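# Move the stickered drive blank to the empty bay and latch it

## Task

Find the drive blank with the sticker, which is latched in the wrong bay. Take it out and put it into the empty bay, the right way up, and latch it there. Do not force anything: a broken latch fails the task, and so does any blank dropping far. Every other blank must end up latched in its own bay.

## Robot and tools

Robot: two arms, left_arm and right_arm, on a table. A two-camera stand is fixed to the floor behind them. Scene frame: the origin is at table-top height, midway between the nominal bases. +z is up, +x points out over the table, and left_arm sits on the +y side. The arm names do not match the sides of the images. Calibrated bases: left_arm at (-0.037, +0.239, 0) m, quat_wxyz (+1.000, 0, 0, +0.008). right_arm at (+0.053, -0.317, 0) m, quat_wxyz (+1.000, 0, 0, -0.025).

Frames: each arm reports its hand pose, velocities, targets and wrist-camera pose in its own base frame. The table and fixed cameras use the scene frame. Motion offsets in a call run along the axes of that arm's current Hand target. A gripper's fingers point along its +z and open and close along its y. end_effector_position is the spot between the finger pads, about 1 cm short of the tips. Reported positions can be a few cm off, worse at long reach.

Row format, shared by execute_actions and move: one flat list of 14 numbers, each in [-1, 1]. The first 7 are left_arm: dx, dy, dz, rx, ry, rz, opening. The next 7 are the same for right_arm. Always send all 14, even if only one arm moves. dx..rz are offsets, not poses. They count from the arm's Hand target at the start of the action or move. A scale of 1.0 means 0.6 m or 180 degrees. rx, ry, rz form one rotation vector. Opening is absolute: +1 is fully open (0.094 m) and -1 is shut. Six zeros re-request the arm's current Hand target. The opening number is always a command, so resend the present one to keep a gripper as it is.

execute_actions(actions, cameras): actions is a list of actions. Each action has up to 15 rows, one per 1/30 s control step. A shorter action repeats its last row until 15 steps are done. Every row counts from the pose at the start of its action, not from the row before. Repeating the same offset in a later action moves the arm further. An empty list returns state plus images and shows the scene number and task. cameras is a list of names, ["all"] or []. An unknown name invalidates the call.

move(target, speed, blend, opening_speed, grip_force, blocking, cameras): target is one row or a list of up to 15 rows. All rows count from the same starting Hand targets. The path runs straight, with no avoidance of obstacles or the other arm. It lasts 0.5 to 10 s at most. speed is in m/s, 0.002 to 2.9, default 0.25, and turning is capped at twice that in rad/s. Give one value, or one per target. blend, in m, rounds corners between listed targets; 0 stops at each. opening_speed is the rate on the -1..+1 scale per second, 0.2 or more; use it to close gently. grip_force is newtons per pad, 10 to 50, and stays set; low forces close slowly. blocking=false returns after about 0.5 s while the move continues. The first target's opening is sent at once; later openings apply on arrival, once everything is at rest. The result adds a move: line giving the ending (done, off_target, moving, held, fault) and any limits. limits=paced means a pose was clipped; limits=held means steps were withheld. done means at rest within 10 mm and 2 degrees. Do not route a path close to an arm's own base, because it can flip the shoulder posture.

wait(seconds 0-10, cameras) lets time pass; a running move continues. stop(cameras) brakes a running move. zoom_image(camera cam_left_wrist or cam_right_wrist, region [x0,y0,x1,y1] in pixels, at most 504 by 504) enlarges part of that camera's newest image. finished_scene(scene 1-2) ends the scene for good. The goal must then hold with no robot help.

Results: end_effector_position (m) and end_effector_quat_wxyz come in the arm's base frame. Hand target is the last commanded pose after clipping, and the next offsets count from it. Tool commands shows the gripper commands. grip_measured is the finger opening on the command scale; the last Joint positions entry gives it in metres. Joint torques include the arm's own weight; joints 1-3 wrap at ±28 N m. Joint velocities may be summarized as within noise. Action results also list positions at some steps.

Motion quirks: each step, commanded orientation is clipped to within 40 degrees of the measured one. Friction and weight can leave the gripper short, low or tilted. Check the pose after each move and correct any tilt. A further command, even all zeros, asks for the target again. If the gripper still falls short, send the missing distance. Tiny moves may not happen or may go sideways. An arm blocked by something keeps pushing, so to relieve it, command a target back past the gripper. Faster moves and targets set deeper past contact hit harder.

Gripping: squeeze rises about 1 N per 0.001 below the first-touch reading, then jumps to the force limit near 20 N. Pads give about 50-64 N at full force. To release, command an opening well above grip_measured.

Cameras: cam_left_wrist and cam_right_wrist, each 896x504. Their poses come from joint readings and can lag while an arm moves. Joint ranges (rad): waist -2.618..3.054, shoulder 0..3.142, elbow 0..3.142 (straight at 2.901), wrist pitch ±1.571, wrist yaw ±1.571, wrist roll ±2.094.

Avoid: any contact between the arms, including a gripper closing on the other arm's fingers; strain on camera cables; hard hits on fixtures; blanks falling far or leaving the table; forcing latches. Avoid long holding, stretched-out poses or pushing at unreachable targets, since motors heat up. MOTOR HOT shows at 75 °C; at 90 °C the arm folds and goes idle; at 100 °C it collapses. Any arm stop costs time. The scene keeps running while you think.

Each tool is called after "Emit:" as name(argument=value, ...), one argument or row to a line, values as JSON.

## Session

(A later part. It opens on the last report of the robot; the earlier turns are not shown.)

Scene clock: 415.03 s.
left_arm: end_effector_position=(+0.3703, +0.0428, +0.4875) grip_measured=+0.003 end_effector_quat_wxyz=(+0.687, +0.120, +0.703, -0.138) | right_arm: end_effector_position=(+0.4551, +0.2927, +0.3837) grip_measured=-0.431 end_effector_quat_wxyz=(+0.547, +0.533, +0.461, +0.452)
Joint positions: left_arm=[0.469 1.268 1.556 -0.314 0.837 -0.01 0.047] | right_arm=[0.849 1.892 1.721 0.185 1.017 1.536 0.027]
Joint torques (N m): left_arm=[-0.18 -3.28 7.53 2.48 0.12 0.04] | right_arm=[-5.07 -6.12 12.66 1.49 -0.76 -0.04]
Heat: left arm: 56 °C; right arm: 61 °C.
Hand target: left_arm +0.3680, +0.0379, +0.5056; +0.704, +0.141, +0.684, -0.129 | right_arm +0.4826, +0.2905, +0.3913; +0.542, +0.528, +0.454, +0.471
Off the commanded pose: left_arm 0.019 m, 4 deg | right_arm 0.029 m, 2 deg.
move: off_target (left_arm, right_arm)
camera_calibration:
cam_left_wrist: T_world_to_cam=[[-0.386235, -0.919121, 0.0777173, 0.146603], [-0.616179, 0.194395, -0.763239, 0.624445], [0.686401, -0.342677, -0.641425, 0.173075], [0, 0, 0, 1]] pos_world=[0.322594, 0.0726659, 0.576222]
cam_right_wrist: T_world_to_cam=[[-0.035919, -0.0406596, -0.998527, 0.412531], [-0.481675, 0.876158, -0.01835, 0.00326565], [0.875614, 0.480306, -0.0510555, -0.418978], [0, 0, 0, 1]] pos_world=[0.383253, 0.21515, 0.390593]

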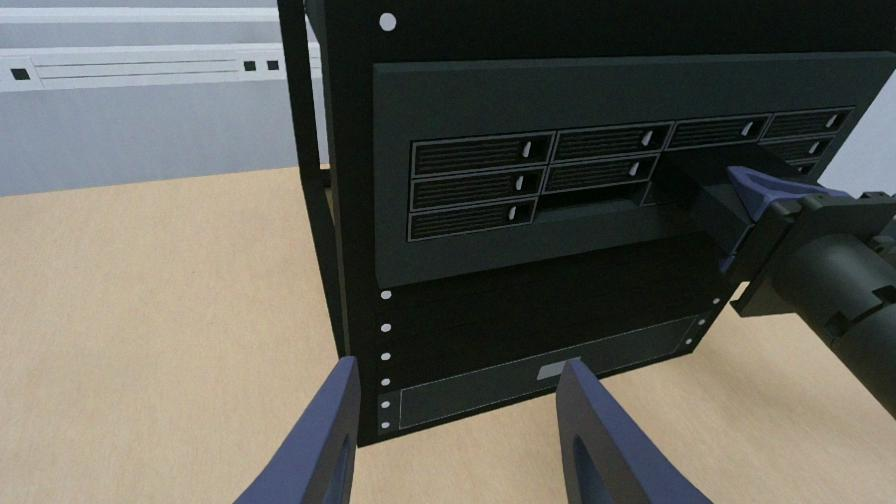

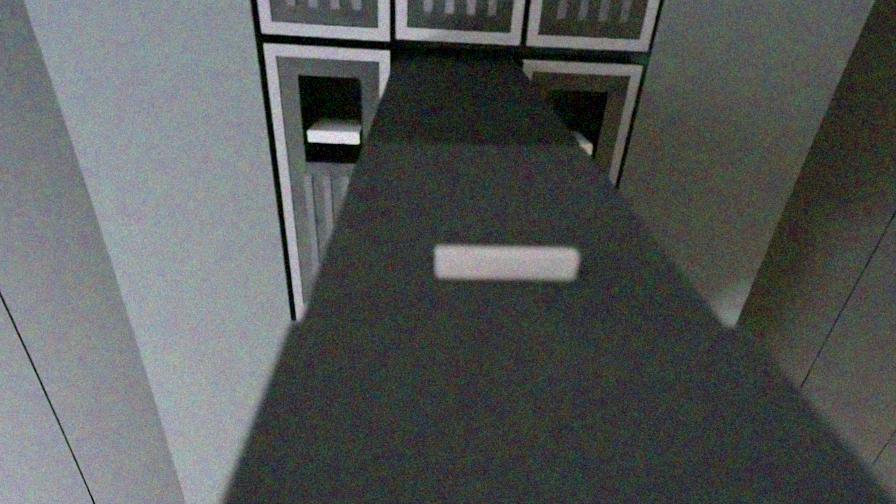

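Emit:
move(
  target=[0,0,0,0,0,0,0,0.003,-0.005,0.017,0,0,0,-0.6],
  speed=0.05,
  cameras=["all"],
)

Emit:
zoom_image(
  camera="cam_left_wrist",
  region=[630, 110, 880, 330],
)

Scene clock: 418.40 s.
left_arm: end_effector_position=(+0.3703, +0.0428, +0.4875) grip_measured=+0.003 end_effector_quat_wxyz=(+0.687, +0.120, +0.703, -0.138) | right_arm: end_effector_position=(+0.4652, +0.3006, +0.3843) grip_measured=-0.431 end_effector_quat_wxyz=(+0.543, +0.529, +0.462, +0.461)
Joint positions: left_arm=[0.469 1.268 1.556 -0.314 0.837 -0.01 0.047] | right_arm=[0.839 1.932 1.768 0.191 0.988 1.534 0.027]
Joint torques (N m): left_arm=[-0.23 -3.32 7.49 2.45 0.13 0.04] | right_arm=[-5.71 -7.02 11.66 1.4 -0.65 0.01]
Heat: left arm: 56 °C; right arm: 62 °C.
Hand target: left_arm +0.3680, +0.0379, +0.5056; +0.704, +0.141, +0.684, -0.129 | right_arm +0.4930, +0.2910, +0.3886; +0.542, +0.528, +0.454, +0.471
Off the commanded pose: left_arm 0.019 m, 4 deg | right_arm 0.030 m, 1 deg.
move: off_target (left_arm, right_arm)
camera_calibration:
cam_left_wrist: T_world_to_cam=[[-0.386235, -0.919121, 0.0777173, 0.146603], [-0.616179, 0.194395, -0.763239, 0.624445], [0.686401, -0.342677, -0.641425, 0.173075], [0, 0, 0, 1]] pos_world=[0.322594, 0.0726659, 0.576222]
cam_right_wrist: T_world_to_cam=[[-0.0259694, -0.0336112, -0.999098, 0.407235], [-0.498401, 0.866795, -0.0162055, 0.0110038], [0.866558, 0.49753, -0.039262, -0.437133], [0, 0, 0, 1]] pos_world=[0.394861, 0.221637, 0.389883]

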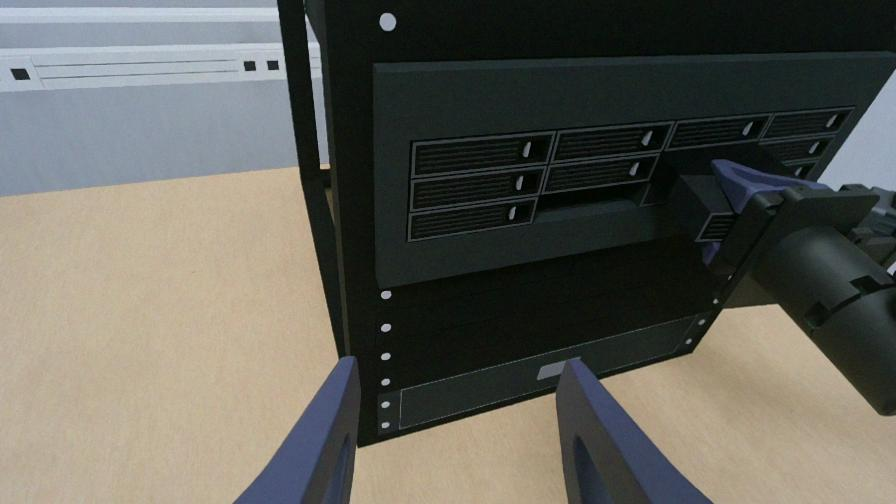

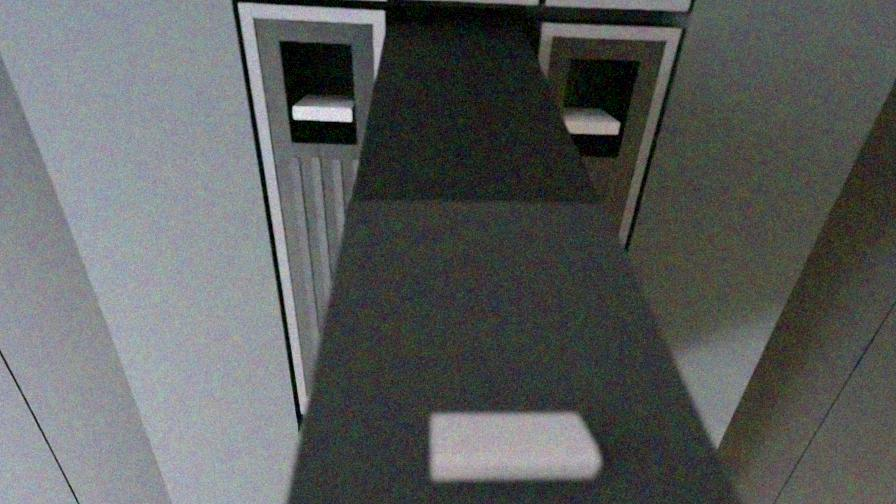

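Scaled by 2.016.

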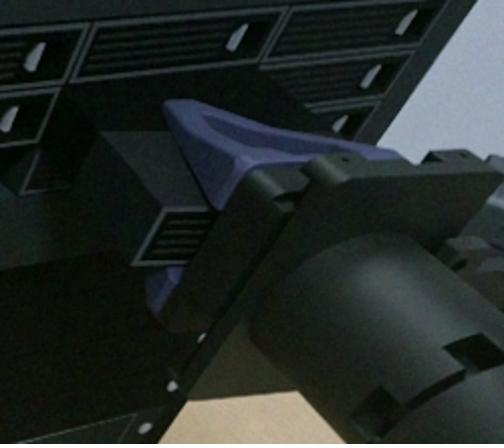

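Emit:
move(
  target=[
    [0,0,0,0,0,0,0,-0.003,0.005,-0.05,0,0,0,-0.6],
    [0,0,0,0,0,0,0,-0.003,0.005,-0.045,0,0.067,0,-0.6],
  ],
  speed=0.05,
  cameras=["all"],
)

Emit:
zoom_image(
  camera="cam_left_wrist",
  region=[630, 110, 880, 330],
)

Scene clock: 428.33 s.
left_arm: end_effector_position=(+0.3703, +0.0428, +0.4875) grip_measured=+0.003 end_effector_quat_wxyz=(+0.687, +0.120, +0.703, -0.138) | right_arm: end_effector_position=(+0.4605, +0.2985, +0.3825) grip_measured=-0.431 end_effector_quat_wxyz=(+0.503, +0.490, +0.502, +0.506)
Joint positions: left_arm=[0.469 1.268 1.556 -0.314 0.837 -0.01 0.047] | right_arm=[0.802 1.823 1.618 0.229 0.787 1.545 0.027]
Joint torques (N m): left_arm=[-0.16 -3.29 7.54 2.47 0.12 0.03] | right_arm=[-3.07 -10.84 6.95 1.39 -0.81 -0.01]
Heat: left arm: 56 °C; right arm: 62 °C.
Hand target: left_arm +0.3680, +0.0379, +0.5056; +0.704, +0.141, +0.684, -0.129 | right_arm +0.4659, +0.2930, +0.3907; +0.491, +0.475, +0.509, +0.524
Off the commanded pose: left_arm 0.019 m, 4 deg | right_arm 0.011 m, 3 deg.
move: off_target (left_arm, right_arm)
camera_calibration:
cam_left_wrist: T_world_to_cam=[[-0.386235, -0.919121, 0.0777173, 0.146603], [-0.616179, 0.194395, -0.763239, 0.624445], [0.686401, -0.342677, -0.641425, 0.173075], [0, 0, 0, 1]] pos_world=[0.322594, 0.0726659, 0.576222]
cam_right_wrist: T_world_to_cam=[[-0.0187138, -0.032058, -0.999311, 0.401574], [-0.632745, 0.774252, -0.0129888, 0.0986392], [0.774134, 0.632066, -0.0347738, -0.431342], [0, 0, 0, 1]] pos_world=[0.403845, 0.209139, 0.387579]

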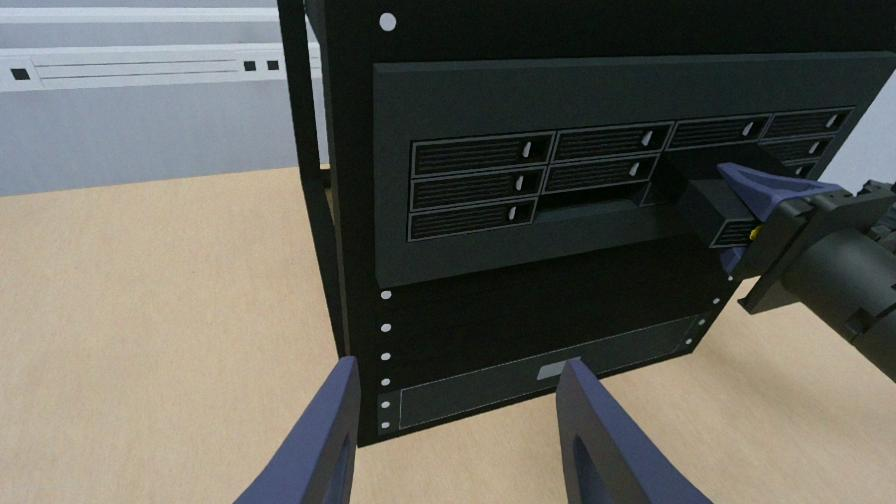

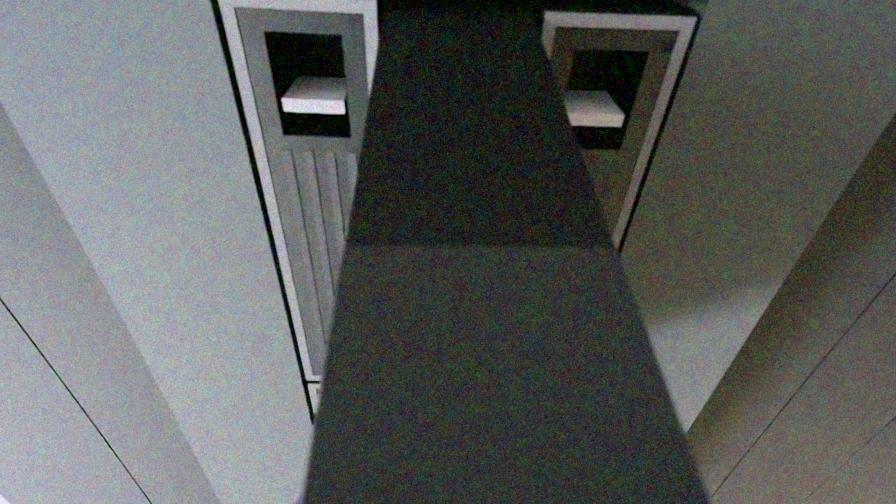

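Scaled by 2.016.

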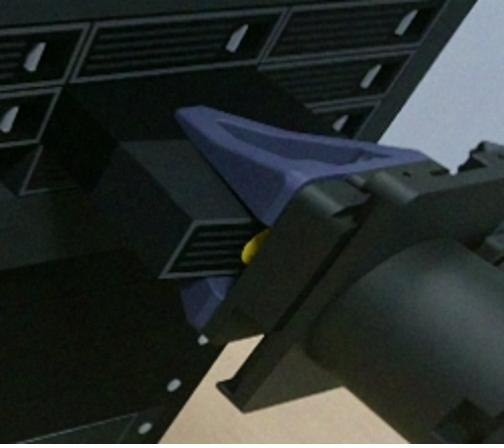

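Emit:
move(
  target=[
    [0,0,0,0,0,0,0,0,0,-0.058,0,0,0,-0.6],
    [0,0,0,0,0,0,0,-0.0035,0.002,-0.058,0,0.055,0,-0.6],
  ],
  speed=0.05,
  cameras=["all"],
)

Emit:
zoom_image(
  camera="cam_left_wrist",
  region=[630, 110, 880, 330],
)

Scene clock: 437.40 s.
left_arm: end_effector_position=(+0.3703, +0.0428, +0.4875) grip_measured=+0.003 end_effector_quat_wxyz=(+0.687, +0.120, +0.703, -0.138) | right_arm: end_effector_position=(+0.4385, +0.2952, +0.3801) grip_measured=-0.431 end_effector_quat_wxyz=(+0.450, +0.433, +0.551, +0.554)
Joint positions: left_arm=[0.469 1.268 1.556 -0.314 0.837 -0.01 0.047] | right_arm=[0.763 1.668 1.424 0.265 0.54 1.545 0.027]
Joint torques (N m): left_arm=[-0.17 -3.29 7.56 2.49 0.14 0.04] | right_arm=[-0.46 -10.96 6.93 1.33 -0.25 0.03]
Heat: left arm: 56 °C; right arm: 60 °C.
Hand target: left_arm +0.3680, +0.0379, +0.5056; +0.704, +0.141, +0.684, -0.129 | right_arm +0.4314, +0.2886, +0.3908; +0.445, +0.428, +0.549, +0.563
Off the commanded pose: left_arm 0.019 m, 4 deg | right_arm 0.014 m, 1 deg.
move: off_target (left_arm, right_arm)
camera_calibration:
cam_left_wrist: T_world_to_cam=[[-0.386235, -0.919121, 0.0777173, 0.146603], [-0.616179, 0.194395, -0.763239, 0.624445], [0.686401, -0.342677, -0.641425, 0.173075], [0, 0, 0, 1]] pos_world=[0.322594, 0.0726659, 0.576222]
cam_right_wrist: T_world_to_cam=[[-0.00879294, -0.0408835, -0.999125, 0.396893], [-0.778855, 0.626923, -0.0187988, 0.196977], [0.627143, 0.778008, -0.0373548, -0.389969], [0, 0, 0, 1]] pos_world=[0.401473, 0.196137, 0.385682]

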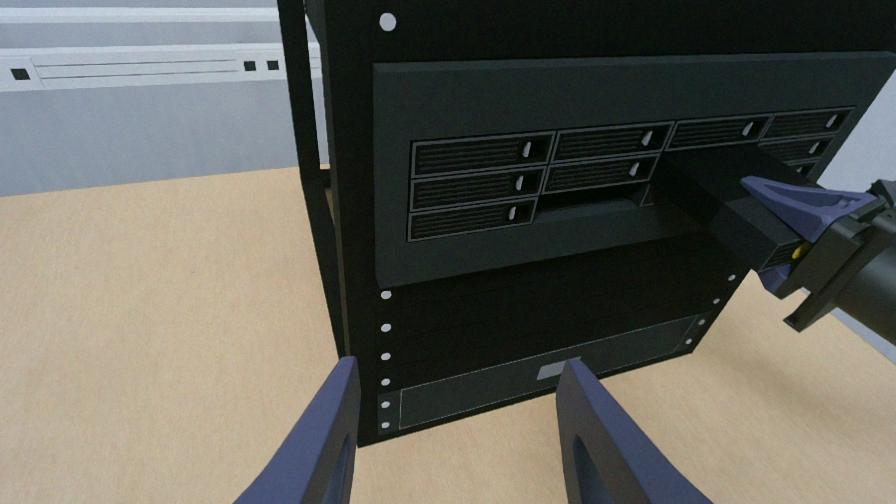

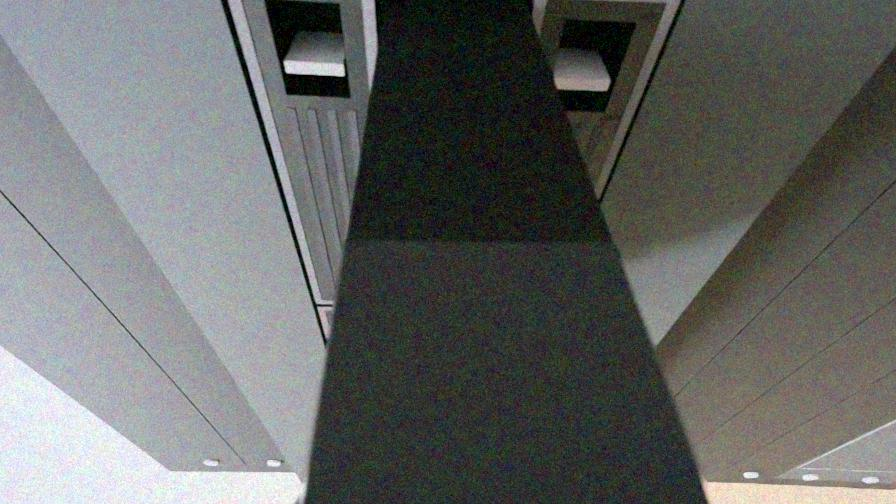

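Scaled by 2.016.

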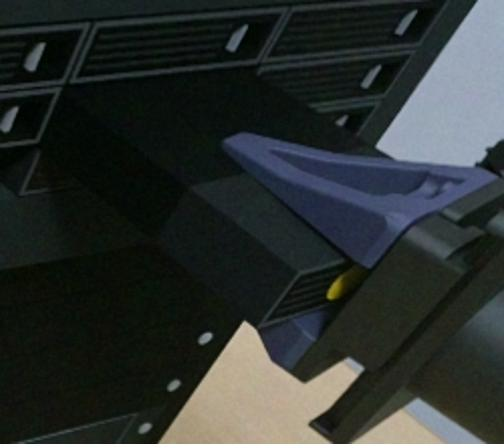

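Emit:
move(
  target=[
    [0,0,0,0,0,0,0,0,0.002,0,0,0,0,-0.32],
    [0,0,0,0,0,0,0,-0.0205,0.002,-0.0045,0,-0.062,0,-0.32],
  ],
  speed=0.05,
  opening_speed=0.3,
  cameras=["all"],
)

Emit:
zoom_image(
  camera="cam_left_wrist",
  region=[630, 110, 880, 330],
)

Scene clock: 447.50 s.
left_arm: end_effector_position=(+0.3703, +0.0428, +0.4875) grip_measured=+0.003 end_effector_quat_wxyz=(+0.687, +0.120, +0.703, -0.138) | right_arm: end_effector_position=(+0.4336, +0.2752, +0.3762) grip_measured=-0.322 end_effector_quat_wxyz=(+0.493, +0.480, +0.518, +0.508)
Joint positions: left_arm=[0.469 1.268 1.556 -0.314 0.837 -0.01 0.047] | right_arm=[0.797 1.668 1.424 0.247 0.744 1.545 0.032]
Joint torques (N m): left_arm=[-0.13 -3.26 7.54 2.48 0.14 0.02] | right_arm=[0.99 -7.69 10.93 1.42 0.12 -0.02]
Heat: left arm: 56 °C; right arm: 59 °C.
Hand target: left_arm +0.3680, +0.0379, +0.5056; +0.704, +0.141, +0.684, -0.129 | right_arm +0.4316, +0.2760, +0.3920; +0.497, +0.481, +0.503, +0.518
Off the commanded pose: left_arm 0.019 m, 4 deg | right_arm 0.016 m, 2 deg.
move: off_target (left_arm, right_arm)
camera_calibration:
cam_left_wrist: T_world_to_cam=[[-0.386235, -0.919121, 0.0777173, 0.146603], [-0.616179, 0.194395, -0.763239, 0.624445], [0.686401, -0.342677, -0.641425, 0.173075], [0, 0, 0, 1]] pos_world=[0.322594, 0.0726659, 0.576222]
cam_right_wrist: T_world_to_cam=[[-0.0302329, -0.0477401, -0.998402, 0.403064], [-0.662293, 0.749079, -0.0157632, 0.120396], [0.748635, 0.660758, -0.0542648, -0.385562], [0, 0, 0, 1]] pos_world=[0.380568, 0.183819, 0.383395]

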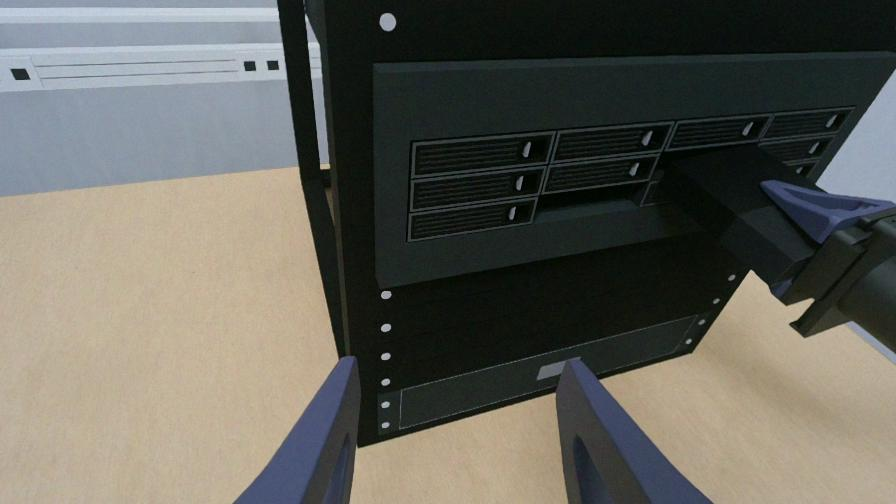

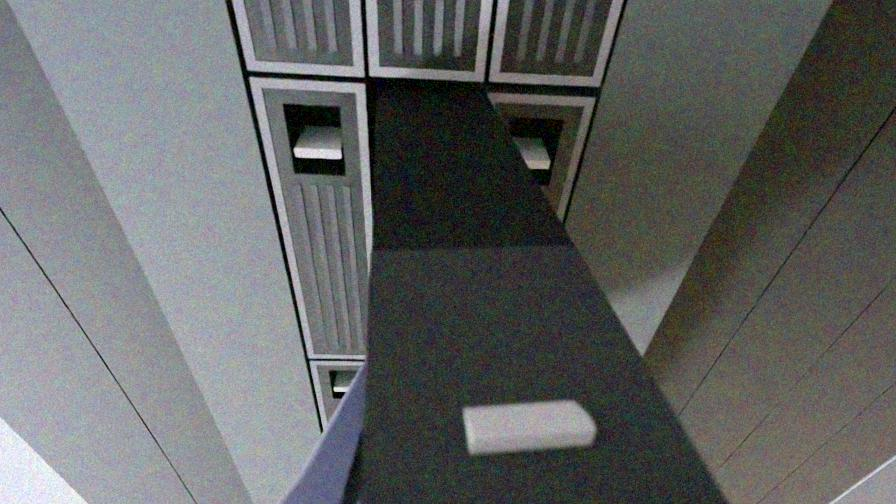

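Scaled by 2.016.

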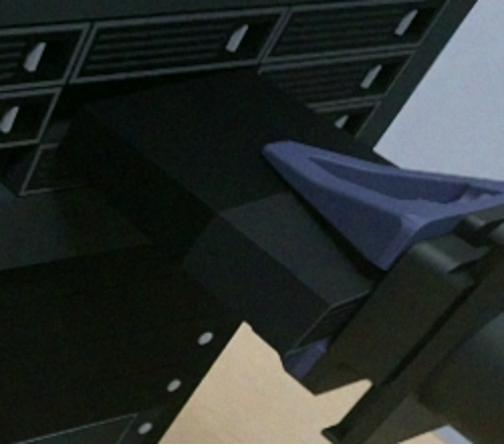

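Emit:
move(
  target=[
    [0,0,0,0,0,0,0,0,0,0.0,0,0,0,-0.6],
    [0,0,0,0,0,0,0,0,0,-0.035,0,0,0,-0.6],
    [0,0,0,0,0,0,0,0.005,0.004,-0.02,0,-0.025,0,-0.6],
  ],
  speed=0.06,
  opening_speed=0.4,
  cameras=["all"],
)

Emit:
zoom_image(
  camera="cam_left_wrist",
  region=[630, 110, 880, 330],
)

Scene clock: 454.83 s.
left_arm: end_effector_position=(+0.3703, +0.0428, +0.4875) grip_measured=+0.003 end_effector_quat_wxyz=(+0.687, +0.120, +0.703, -0.138) | right_arm: end_effector_position=(+0.4197, +0.2755, +0.3796) grip_measured=-0.425 end_effector_quat_wxyz=(+0.513, +0.500, +0.497, +0.490)
Joint positions: left_arm=[0.469 1.268 1.556 -0.314 0.837 -0.01 0.047] | right_arm=[0.85 1.67 1.435 0.247 0.876 1.542 0.027]
Joint torques (N m): left_arm=[-0.18 -3.23 7.56 2.47 0.14 0.04] | right_arm=[1.03 -6.79 11.78 1.36 0.13 -0.04]
Heat: left arm: 56 °C; right arm: 60 °C.
Hand target: left_arm +0.3680, +0.0379, +0.5056; +0.704, +0.141, +0.684, -0.129 | right_arm +0.4194, +0.2785, +0.3940; +0.516, +0.501, +0.484, +0.499
Off the commanded pose: left_arm 0.019 m, 4 deg | right_arm 0.015 m, 2 deg.
move: off_target (left_arm, right_arm)
camera_calibration:
cam_left_wrist: T_world_to_cam=[[-0.386235, -0.919121, 0.0777173, 0.146603], [-0.616179, 0.194395, -0.763239, 0.624445], [0.686401, -0.342677, -0.641425, 0.173075], [0, 0, 0, 1]] pos_world=[0.322594, 0.0726659, 0.576222]
cam_right_wrist: T_world_to_cam=[[-0.029081, -0.0422999, -0.998682, 0.404113], [-0.601028, 0.799061, -0.0163432, 0.0717226], [0.798699, 0.599761, -0.0486609, -0.381451], [0, 0, 0, 1]] pos_world=[0.359524, 0.188562, 0.386191]

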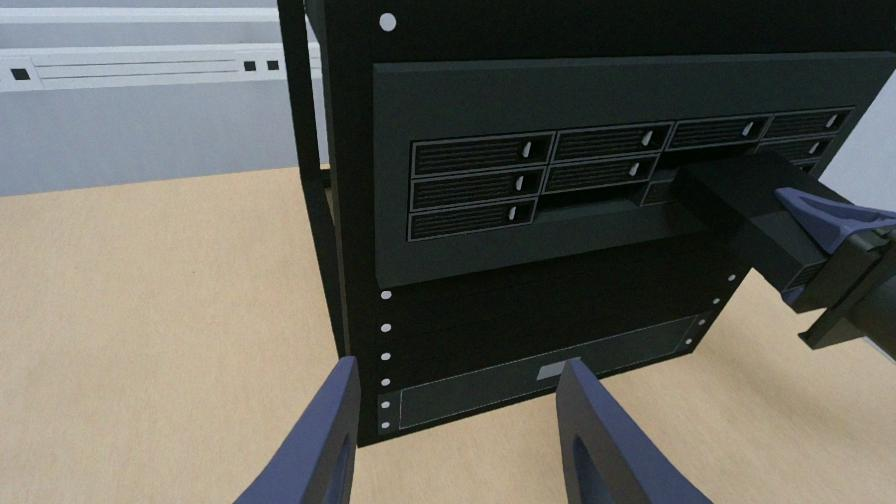

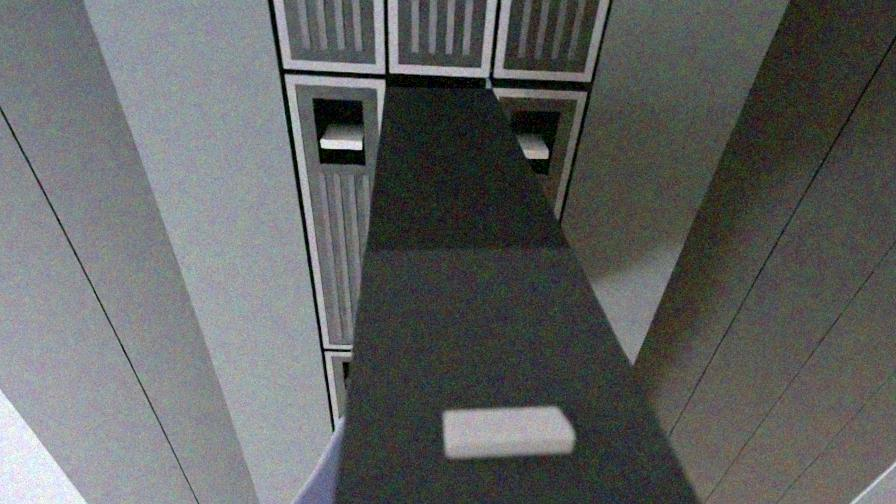

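Scaled by 2.016.

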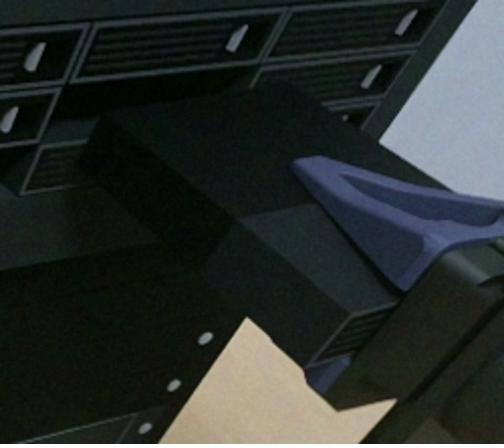

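Emit:
move(
  target=[0,0,0,0,0,0,0,0.007,0.0,0.01,0,-0.006,0,-0.6],
  speed=0.06,
  cameras=["all"],
)

Emit:
zoom_image(
  camera="cam_left_wrist",
  region=[630, 110, 880, 330],
)

Scene clock: 459.97 s.
left_arm: end_effector_position=(+0.3703, +0.0428, +0.4875) grip_measured=+0.003 end_effector_quat_wxyz=(+0.687, +0.120, +0.703, -0.138) | right_arm: end_effector_position=(+0.4258, +0.2793, +0.3796) grip_measured=-0.425 end_effector_quat_wxyz=(+0.518, +0.504, +0.492, +0.486)
Joint positions: left_arm=[0.469 1.268 1.556 -0.314 0.837 -0.01 0.047] | right_arm=[0.85 1.707 1.475 0.246 0.895 1.541 0.027]
Joint torques (N m): left_arm=[-0.21 -3.26 7.57 2.49 0.12 0.04] | right_arm=[1.05 -7.05 11.96 1.34 0.11 -0.05]
Heat: left arm: 56 °C; right arm: 61 °C.
Hand target: left_arm +0.3680, +0.0379, +0.5056; +0.704, +0.141, +0.684, -0.129 | right_arm +0.4255, +0.2825, +0.3942; +0.520, +0.506, +0.479, +0.494
Off the commanded pose: left_arm 0.019 m, 4 deg | right_arm 0.015 m, 2 deg.
move: off_target (left_arm, right_arm)
camera_calibration:
cam_left_wrist: T_world_to_cam=[[-0.386235, -0.919121, 0.0777173, 0.146603], [-0.616179, 0.194395, -0.763239, 0.624445], [0.686401, -0.342677, -0.641425, 0.173075], [0, 0, 0, 1]] pos_world=[0.322594, 0.0726659, 0.576222]
cam_right_wrist: T_world_to_cam=[[-0.0291428, -0.0412193, -0.998725, 0.404185], [-0.585983, 0.810159, -0.0163379, 0.0627886], [0.809799, 0.58476, -0.0477641, -0.38953], [0, 0, 0, 1]] pos_world=[0.364014, 0.193573, 0.38609]

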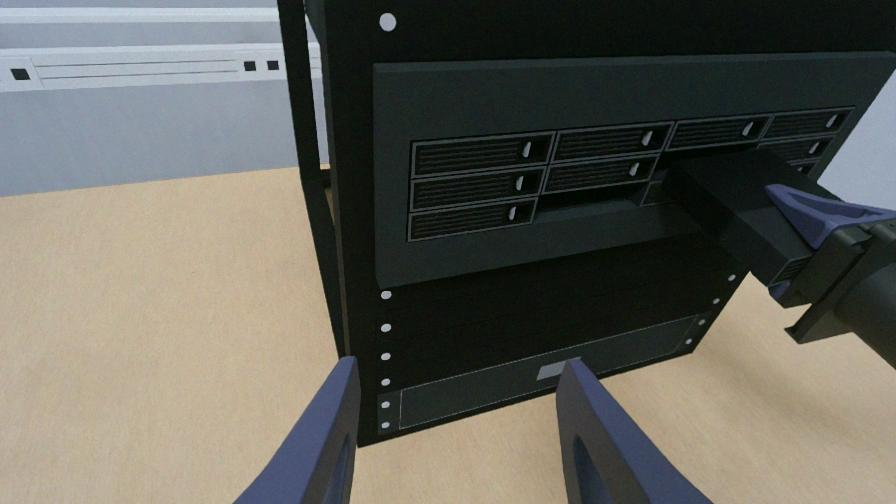

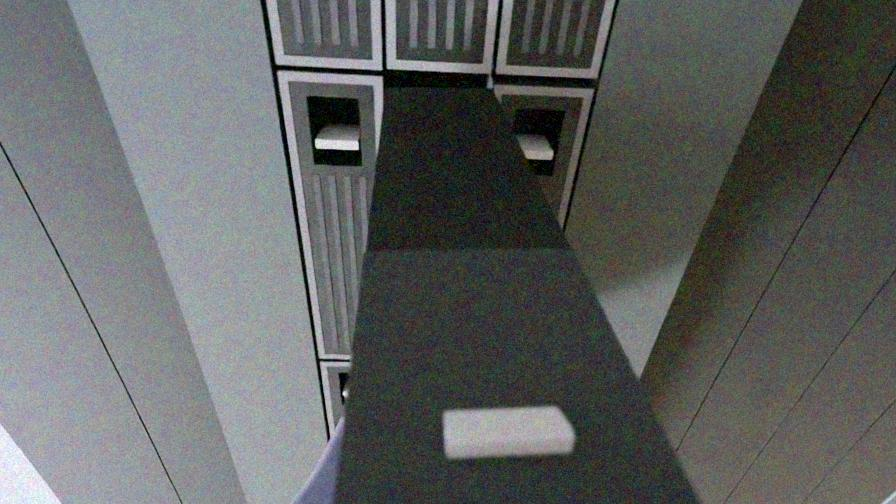

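Scaled by 2.016.

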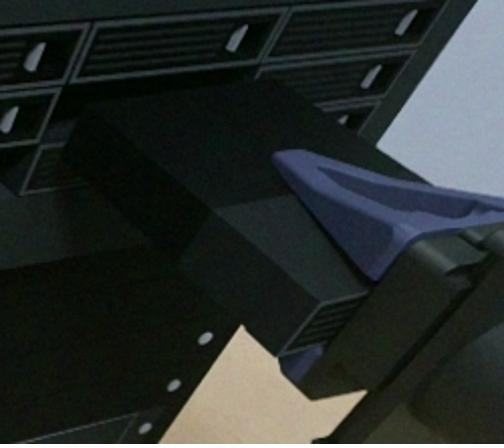

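Emit:
move(
  target=[0,0,0,0,0,0,0,0.0,0.001,0.03,0,0,0,-0.6],
  speed=0.06,
  cameras=["all"],
)

Emit:
zoom_image(
  camera="cam_left_wrist",
  region=[630, 110, 880, 330],
)

Scene clock: 463.27 s.
left_arm: end_effector_position=(+0.3703, +0.0428, +0.4875) grip_measured=+0.003 end_effector_quat_wxyz=(+0.687, +0.120, +0.703, -0.138) | right_arm: end_effector_position=(+0.4392, +0.2804, +0.3810) grip_measured=-0.425 end_effector_quat_wxyz=(+0.521, +0.507, +0.489, +0.483)
Joint positions: left_arm=[0.469 1.268 1.556 -0.314 0.837 -0.01 0.047] | right_arm=[0.829 1.75 1.531 0.232 0.885 1.541 0.027]
Joint torques (N m): left_arm=[-0.13 -3.26 7.53 2.49 0.12 0.02] | right_arm=[-0.44 -7.38 11.96 1.36 -0.11 -0.03]
Heat: left arm: 56 °C; right arm: 62 °C.
Hand target: left_arm +0.3680, +0.0379, +0.5056; +0.704, +0.141, +0.684, -0.129 | right_arm +0.4435, +0.2816, +0.3953; +0.520, +0.506, +0.479, +0.494
Off the commanded pose: left_arm 0.019 m, 4 deg | right_arm 0.015 m, 2 deg.
move: off_target (left_arm, right_arm)
camera_calibration:
cam_left_wrist: T_world_to_cam=[[-0.386235, -0.919121, 0.0777173, 0.146603], [-0.616179, 0.194395, -0.763239, 0.624445], [0.686401, -0.342677, -0.641425, 0.173075], [0, 0, 0, 1]] pos_world=[0.322594, 0.0726659, 0.576222]
cam_right_wrist: T_world_to_cam=[[-0.0297049, -0.04124, -0.998708, 0.40633], [-0.577313, 0.816355, -0.0165388, 0.0644135], [0.815982, 0.576076, -0.0480582, -0.401174], [0, 0, 0, 1]] pos_world=[0.376608, 0.195279, 0.38759]

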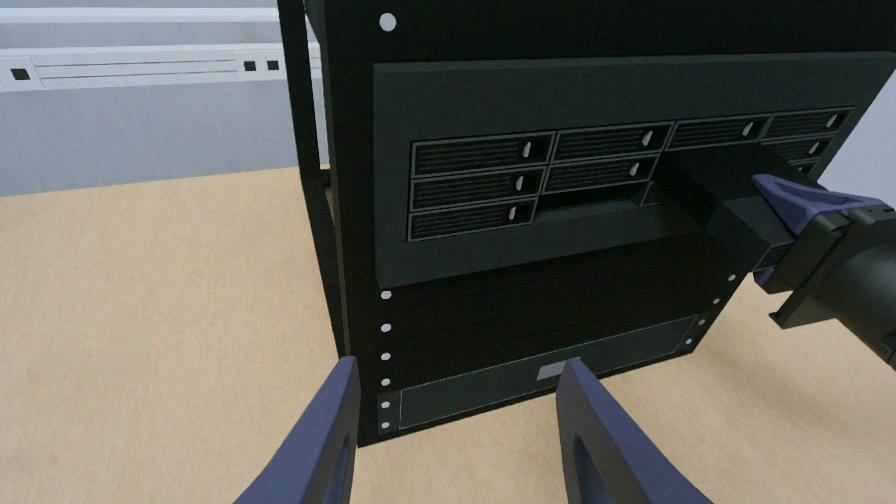

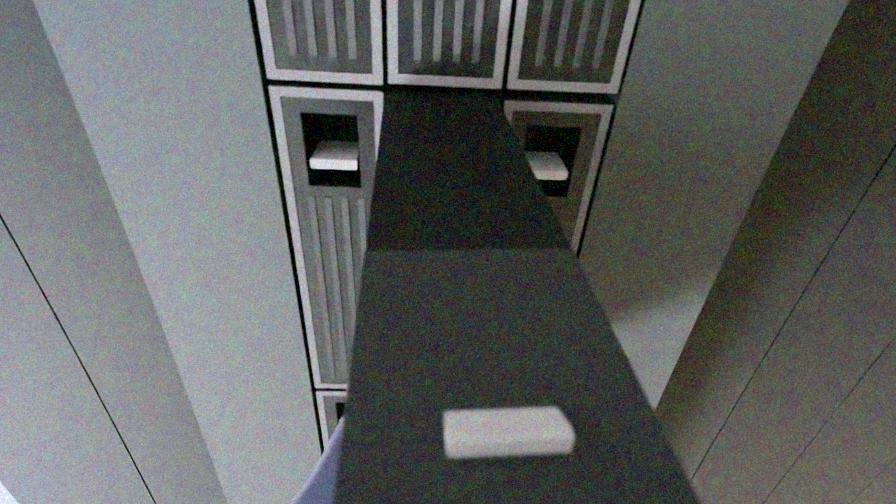

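Scaled by 2.016.

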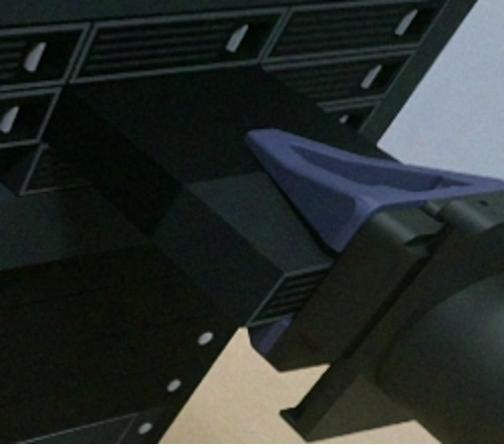

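Emit:
move(
  target=[0,0,0,0,0,0,0,0.002,-0.001,0.02,0,0.015,0,-0.6],
  speed=0.05,
  cameras=["all"],
)

Emit:
zoom_image(
  camera="cam_left_wrist",
  region=[630, 110, 880, 330],
)

Scene clock: 467.83 s.
left_arm: end_effector_position=(+0.3703, +0.0428, +0.4875) grip_measured=+0.003 end_effector_quat_wxyz=(+0.687, +0.120, +0.703, -0.138) | right_arm: end_effector_position=(+0.4509, +0.2808, +0.3813) grip_measured=-0.425 end_effector_quat_wxyz=(+0.510, +0.495, +0.501, +0.494)
Joint positions: left_arm=[0.469 1.268 1.556 -0.314 0.837 -0.01 0.047] | right_arm=[0.795 1.759 1.544 0.226 0.805 1.541 0.027]
Joint torques (N m): left_arm=[-0.1 -3.3 7.57 2.48 0.13 0.05] | right_arm=[-0.47 -7.39 11.97 1.35 -0.12 0]
Heat: left arm: 56 °C; right arm: 62 °C.
Hand target: left_arm +0.3680, +0.0379, +0.5056; +0.704, +0.141, +0.684, -0.129 | right_arm +0.4556, +0.2821, +0.3950; +0.509, +0.494, +0.491, +0.506
Off the commanded pose: left_arm 0.019 m, 4 deg | right_arm 0.015 m, 2 deg.
move: off_target (left_arm, right_arm)
camera_calibration:
cam_left_wrist: T_world_to_cam=[[-0.386235, -0.919121, 0.0777173, 0.146603], [-0.616179, 0.194395, -0.763239, 0.624445], [0.686401, -0.342677, -0.641425, 0.173075], [0, 0, 0, 1]] pos_world=[0.322594, 0.0726659, 0.576222]
cam_right_wrist: T_world_to_cam=[[-0.028327, -0.0446281, -0.998602, 0.407267], [-0.614064, 0.789054, -0.0178443, 0.0956096], [0.788747, 0.6127, -0.049756, -0.408224], [0, 0, 0, 1]] pos_world=[0.392232, 0.192853, 0.388092]

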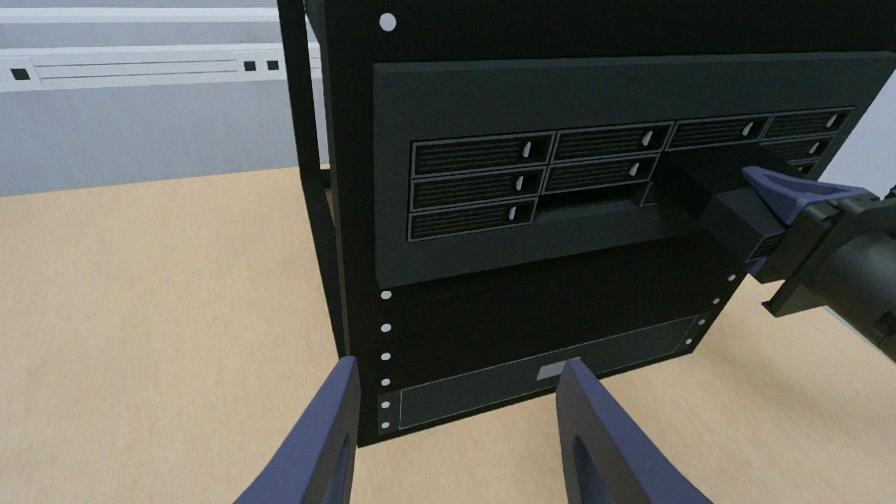

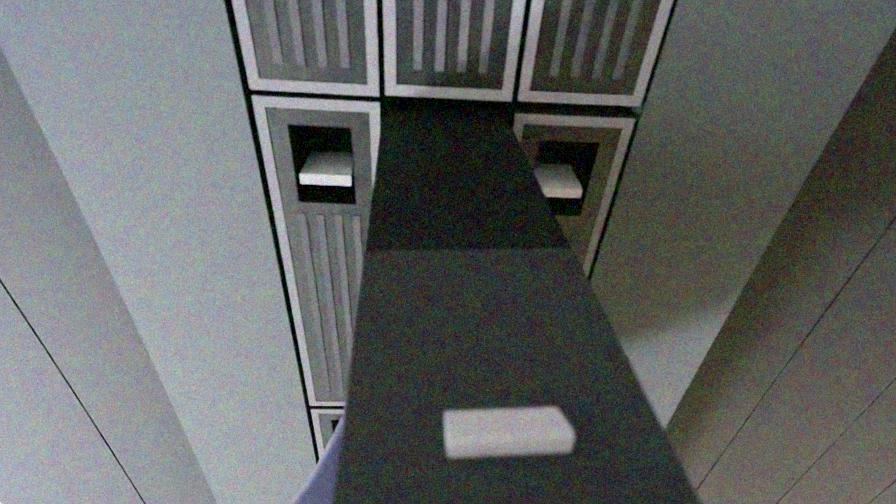

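Scaled by 2.016.

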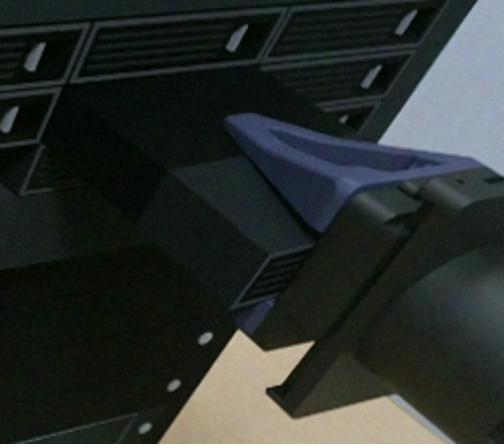

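Emit:
move(
  target=[0,0,0,0,0,0,0,0.001,-0.001,0.037,0,0,0,-0.6],
  speed=0.05,
  cameras=["all"],
)

Emit:
zoom_image(
  camera="cam_left_wrist",
  region=[630, 110, 880, 330],
)

Scene clock: 470.33 s.
left_arm: end_effector_position=(+0.3703, +0.0428, +0.4875) grip_measured=+0.003 end_effector_quat_wxyz=(+0.687, +0.120, +0.703, -0.138) | right_arm: end_effector_position=(+0.4591, +0.2787, +0.3828) grip_measured=-0.427 end_effector_quat_wxyz=(+0.513, +0.503, +0.500, +0.484)
Joint positions: left_arm=[0.469 1.268 1.556 -0.314 0.837 -0.01 0.047] | right_arm=[0.784 1.788 1.599 0.181 0.816 1.55 0.027]
Joint torques (N m): left_arm=[-0.17 -3.26 7.53 2.49 0.14 0.04] | right_arm=[-2.95 -5.38 13.15 1.66 -0.56 -0.09]
Heat: left arm: 56 °C; right arm: 62 °C.
Hand target: left_arm +0.3680, +0.0379, +0.5056; +0.704, +0.141, +0.684, -0.129 | right_arm +0.4778, +0.2826, +0.3951; +0.509, +0.494, +0.491, +0.506
Off the commanded pose: left_arm 0.019 m, 4 deg | right_arm 0.023 m, 3 deg.
move: off_target (left_arm, right_arm)
camera_calibration:
cam_left_wrist: T_world_to_cam=[[-0.386235, -0.919121, 0.0777173, 0.146603], [-0.616179, 0.194395, -0.763239, 0.624445], [0.686401, -0.342677, -0.641425, 0.173075], [0, 0, 0, 1]] pos_world=[0.322594, 0.0726659, 0.576222]
cam_right_wrist: T_world_to_cam=[[-0.042576, -0.0477936, -0.997949, 0.416052], [-0.596337, 0.802629, -0.0129975, 0.0884929], [0.801604, 0.594561, -0.0626738, -0.409224], [0, 0, 0, 1]] pos_world=[0.398522, 0.192166, 0.390701]

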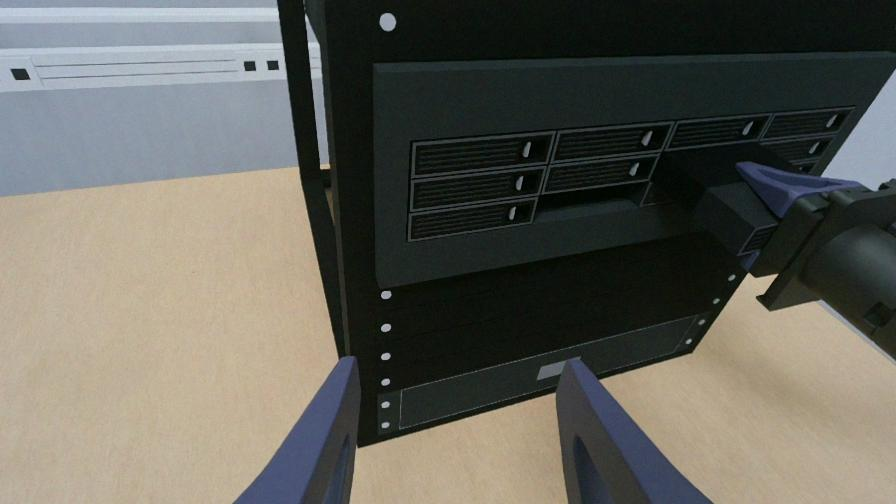

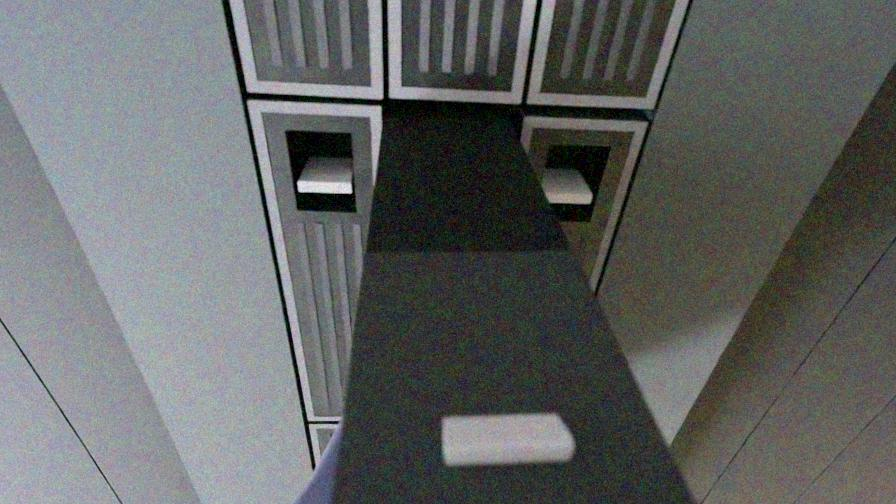

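Scaled by 2.016.

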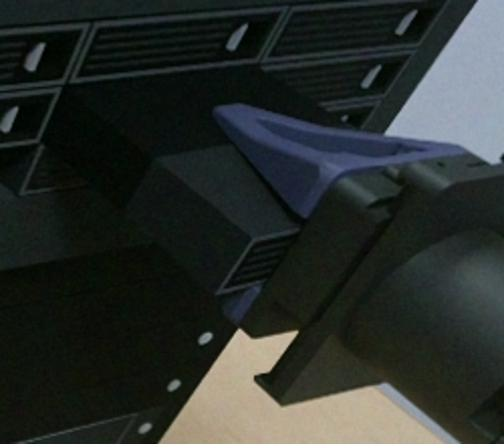

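Emit:
move(
  target=[0,0,0,0,0,0,0,0.001,-0.004,0.02,0,0.006,0,-0.6],
  speed=0.05,
  cameras=["all"],
)

Emit:
zoom_image(
  camera="cam_left_wrist",
  region=[630, 110, 880, 330],
)

Scene clock: 473.07 s.
left_arm: end_effector_position=(+0.3703, +0.0428, +0.4875) grip_measured=+0.003 end_effector_quat_wxyz=(+0.687, +0.120, +0.703, -0.138) | right_arm: end_effector_position=(+0.4640, +0.2842, +0.3841) grip_measured=-0.430 end_effector_quat_wxyz=(+0.510, +0.501, +0.498, +0.490)
Joint positions: left_arm=[0.469 1.268 1.556 -0.314 0.837 -0.01 0.047] | right_arm=[0.782 1.812 1.627 0.185 0.805 1.554 0.027]
Joint torques (N m): left_arm=[-0.16 -3.26 7.51 2.49 0.13 0.02] | right_arm=[-5.12 -5.61 12.64 1.63 -0.86 -0.11]
Heat: left arm: 56 °C; right arm: 63 °C.
Hand target: left_arm +0.3680, +0.0379, +0.5056; +0.704, +0.141, +0.684, -0.129 | right_arm +0.4898, +0.2830, +0.3933; +0.504, +0.489, +0.495, +0.511
Off the commanded pose: left_arm 0.019 m, 4 deg | right_arm 0.027 m, 3 deg.
move: off_target (left_arm, right_arm)
camera_calibration:
cam_left_wrist: T_world_to_cam=[[-0.386235, -0.919121, 0.0777173, 0.146603], [-0.616179, 0.194395, -0.763239, 0.624445], [0.686401, -0.342677, -0.641425, 0.173075], [0, 0, 0, 1]] pos_world=[0.322594, 0.0726659, 0.576222]
cam_right_wrist: T_world_to_cam=[[-0.0359123, -0.0385304, -0.998612, 0.412356], [-0.603648, 0.7972, -0.00905065, 0.0903904], [0.796442, 0.602485, -0.0518881, -0.420311], [0, 0, 0, 1]] pos_world=[0.404126, 0.19706, 0.390793]

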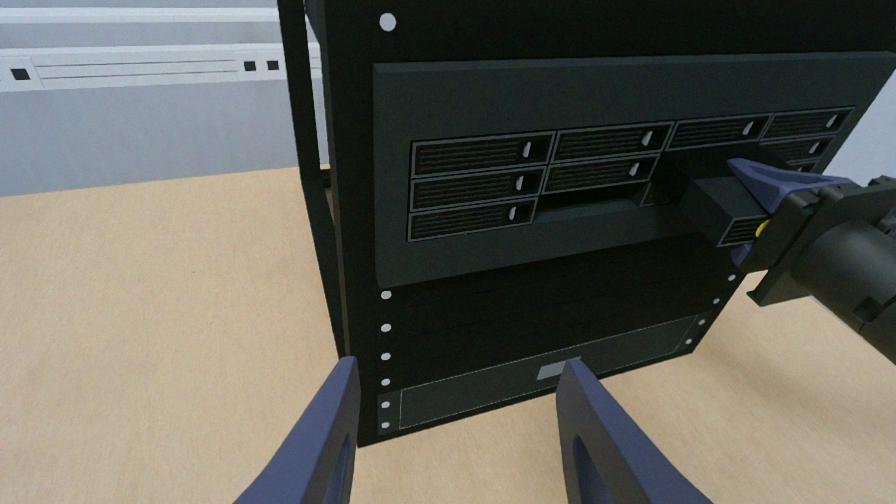

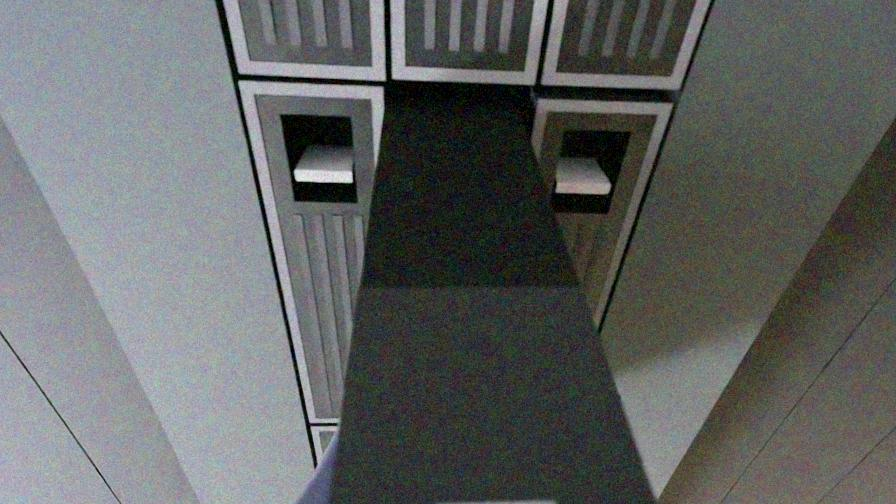

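Scaled by 2.016.

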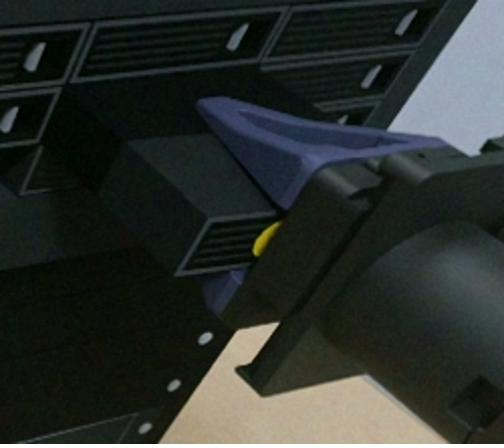

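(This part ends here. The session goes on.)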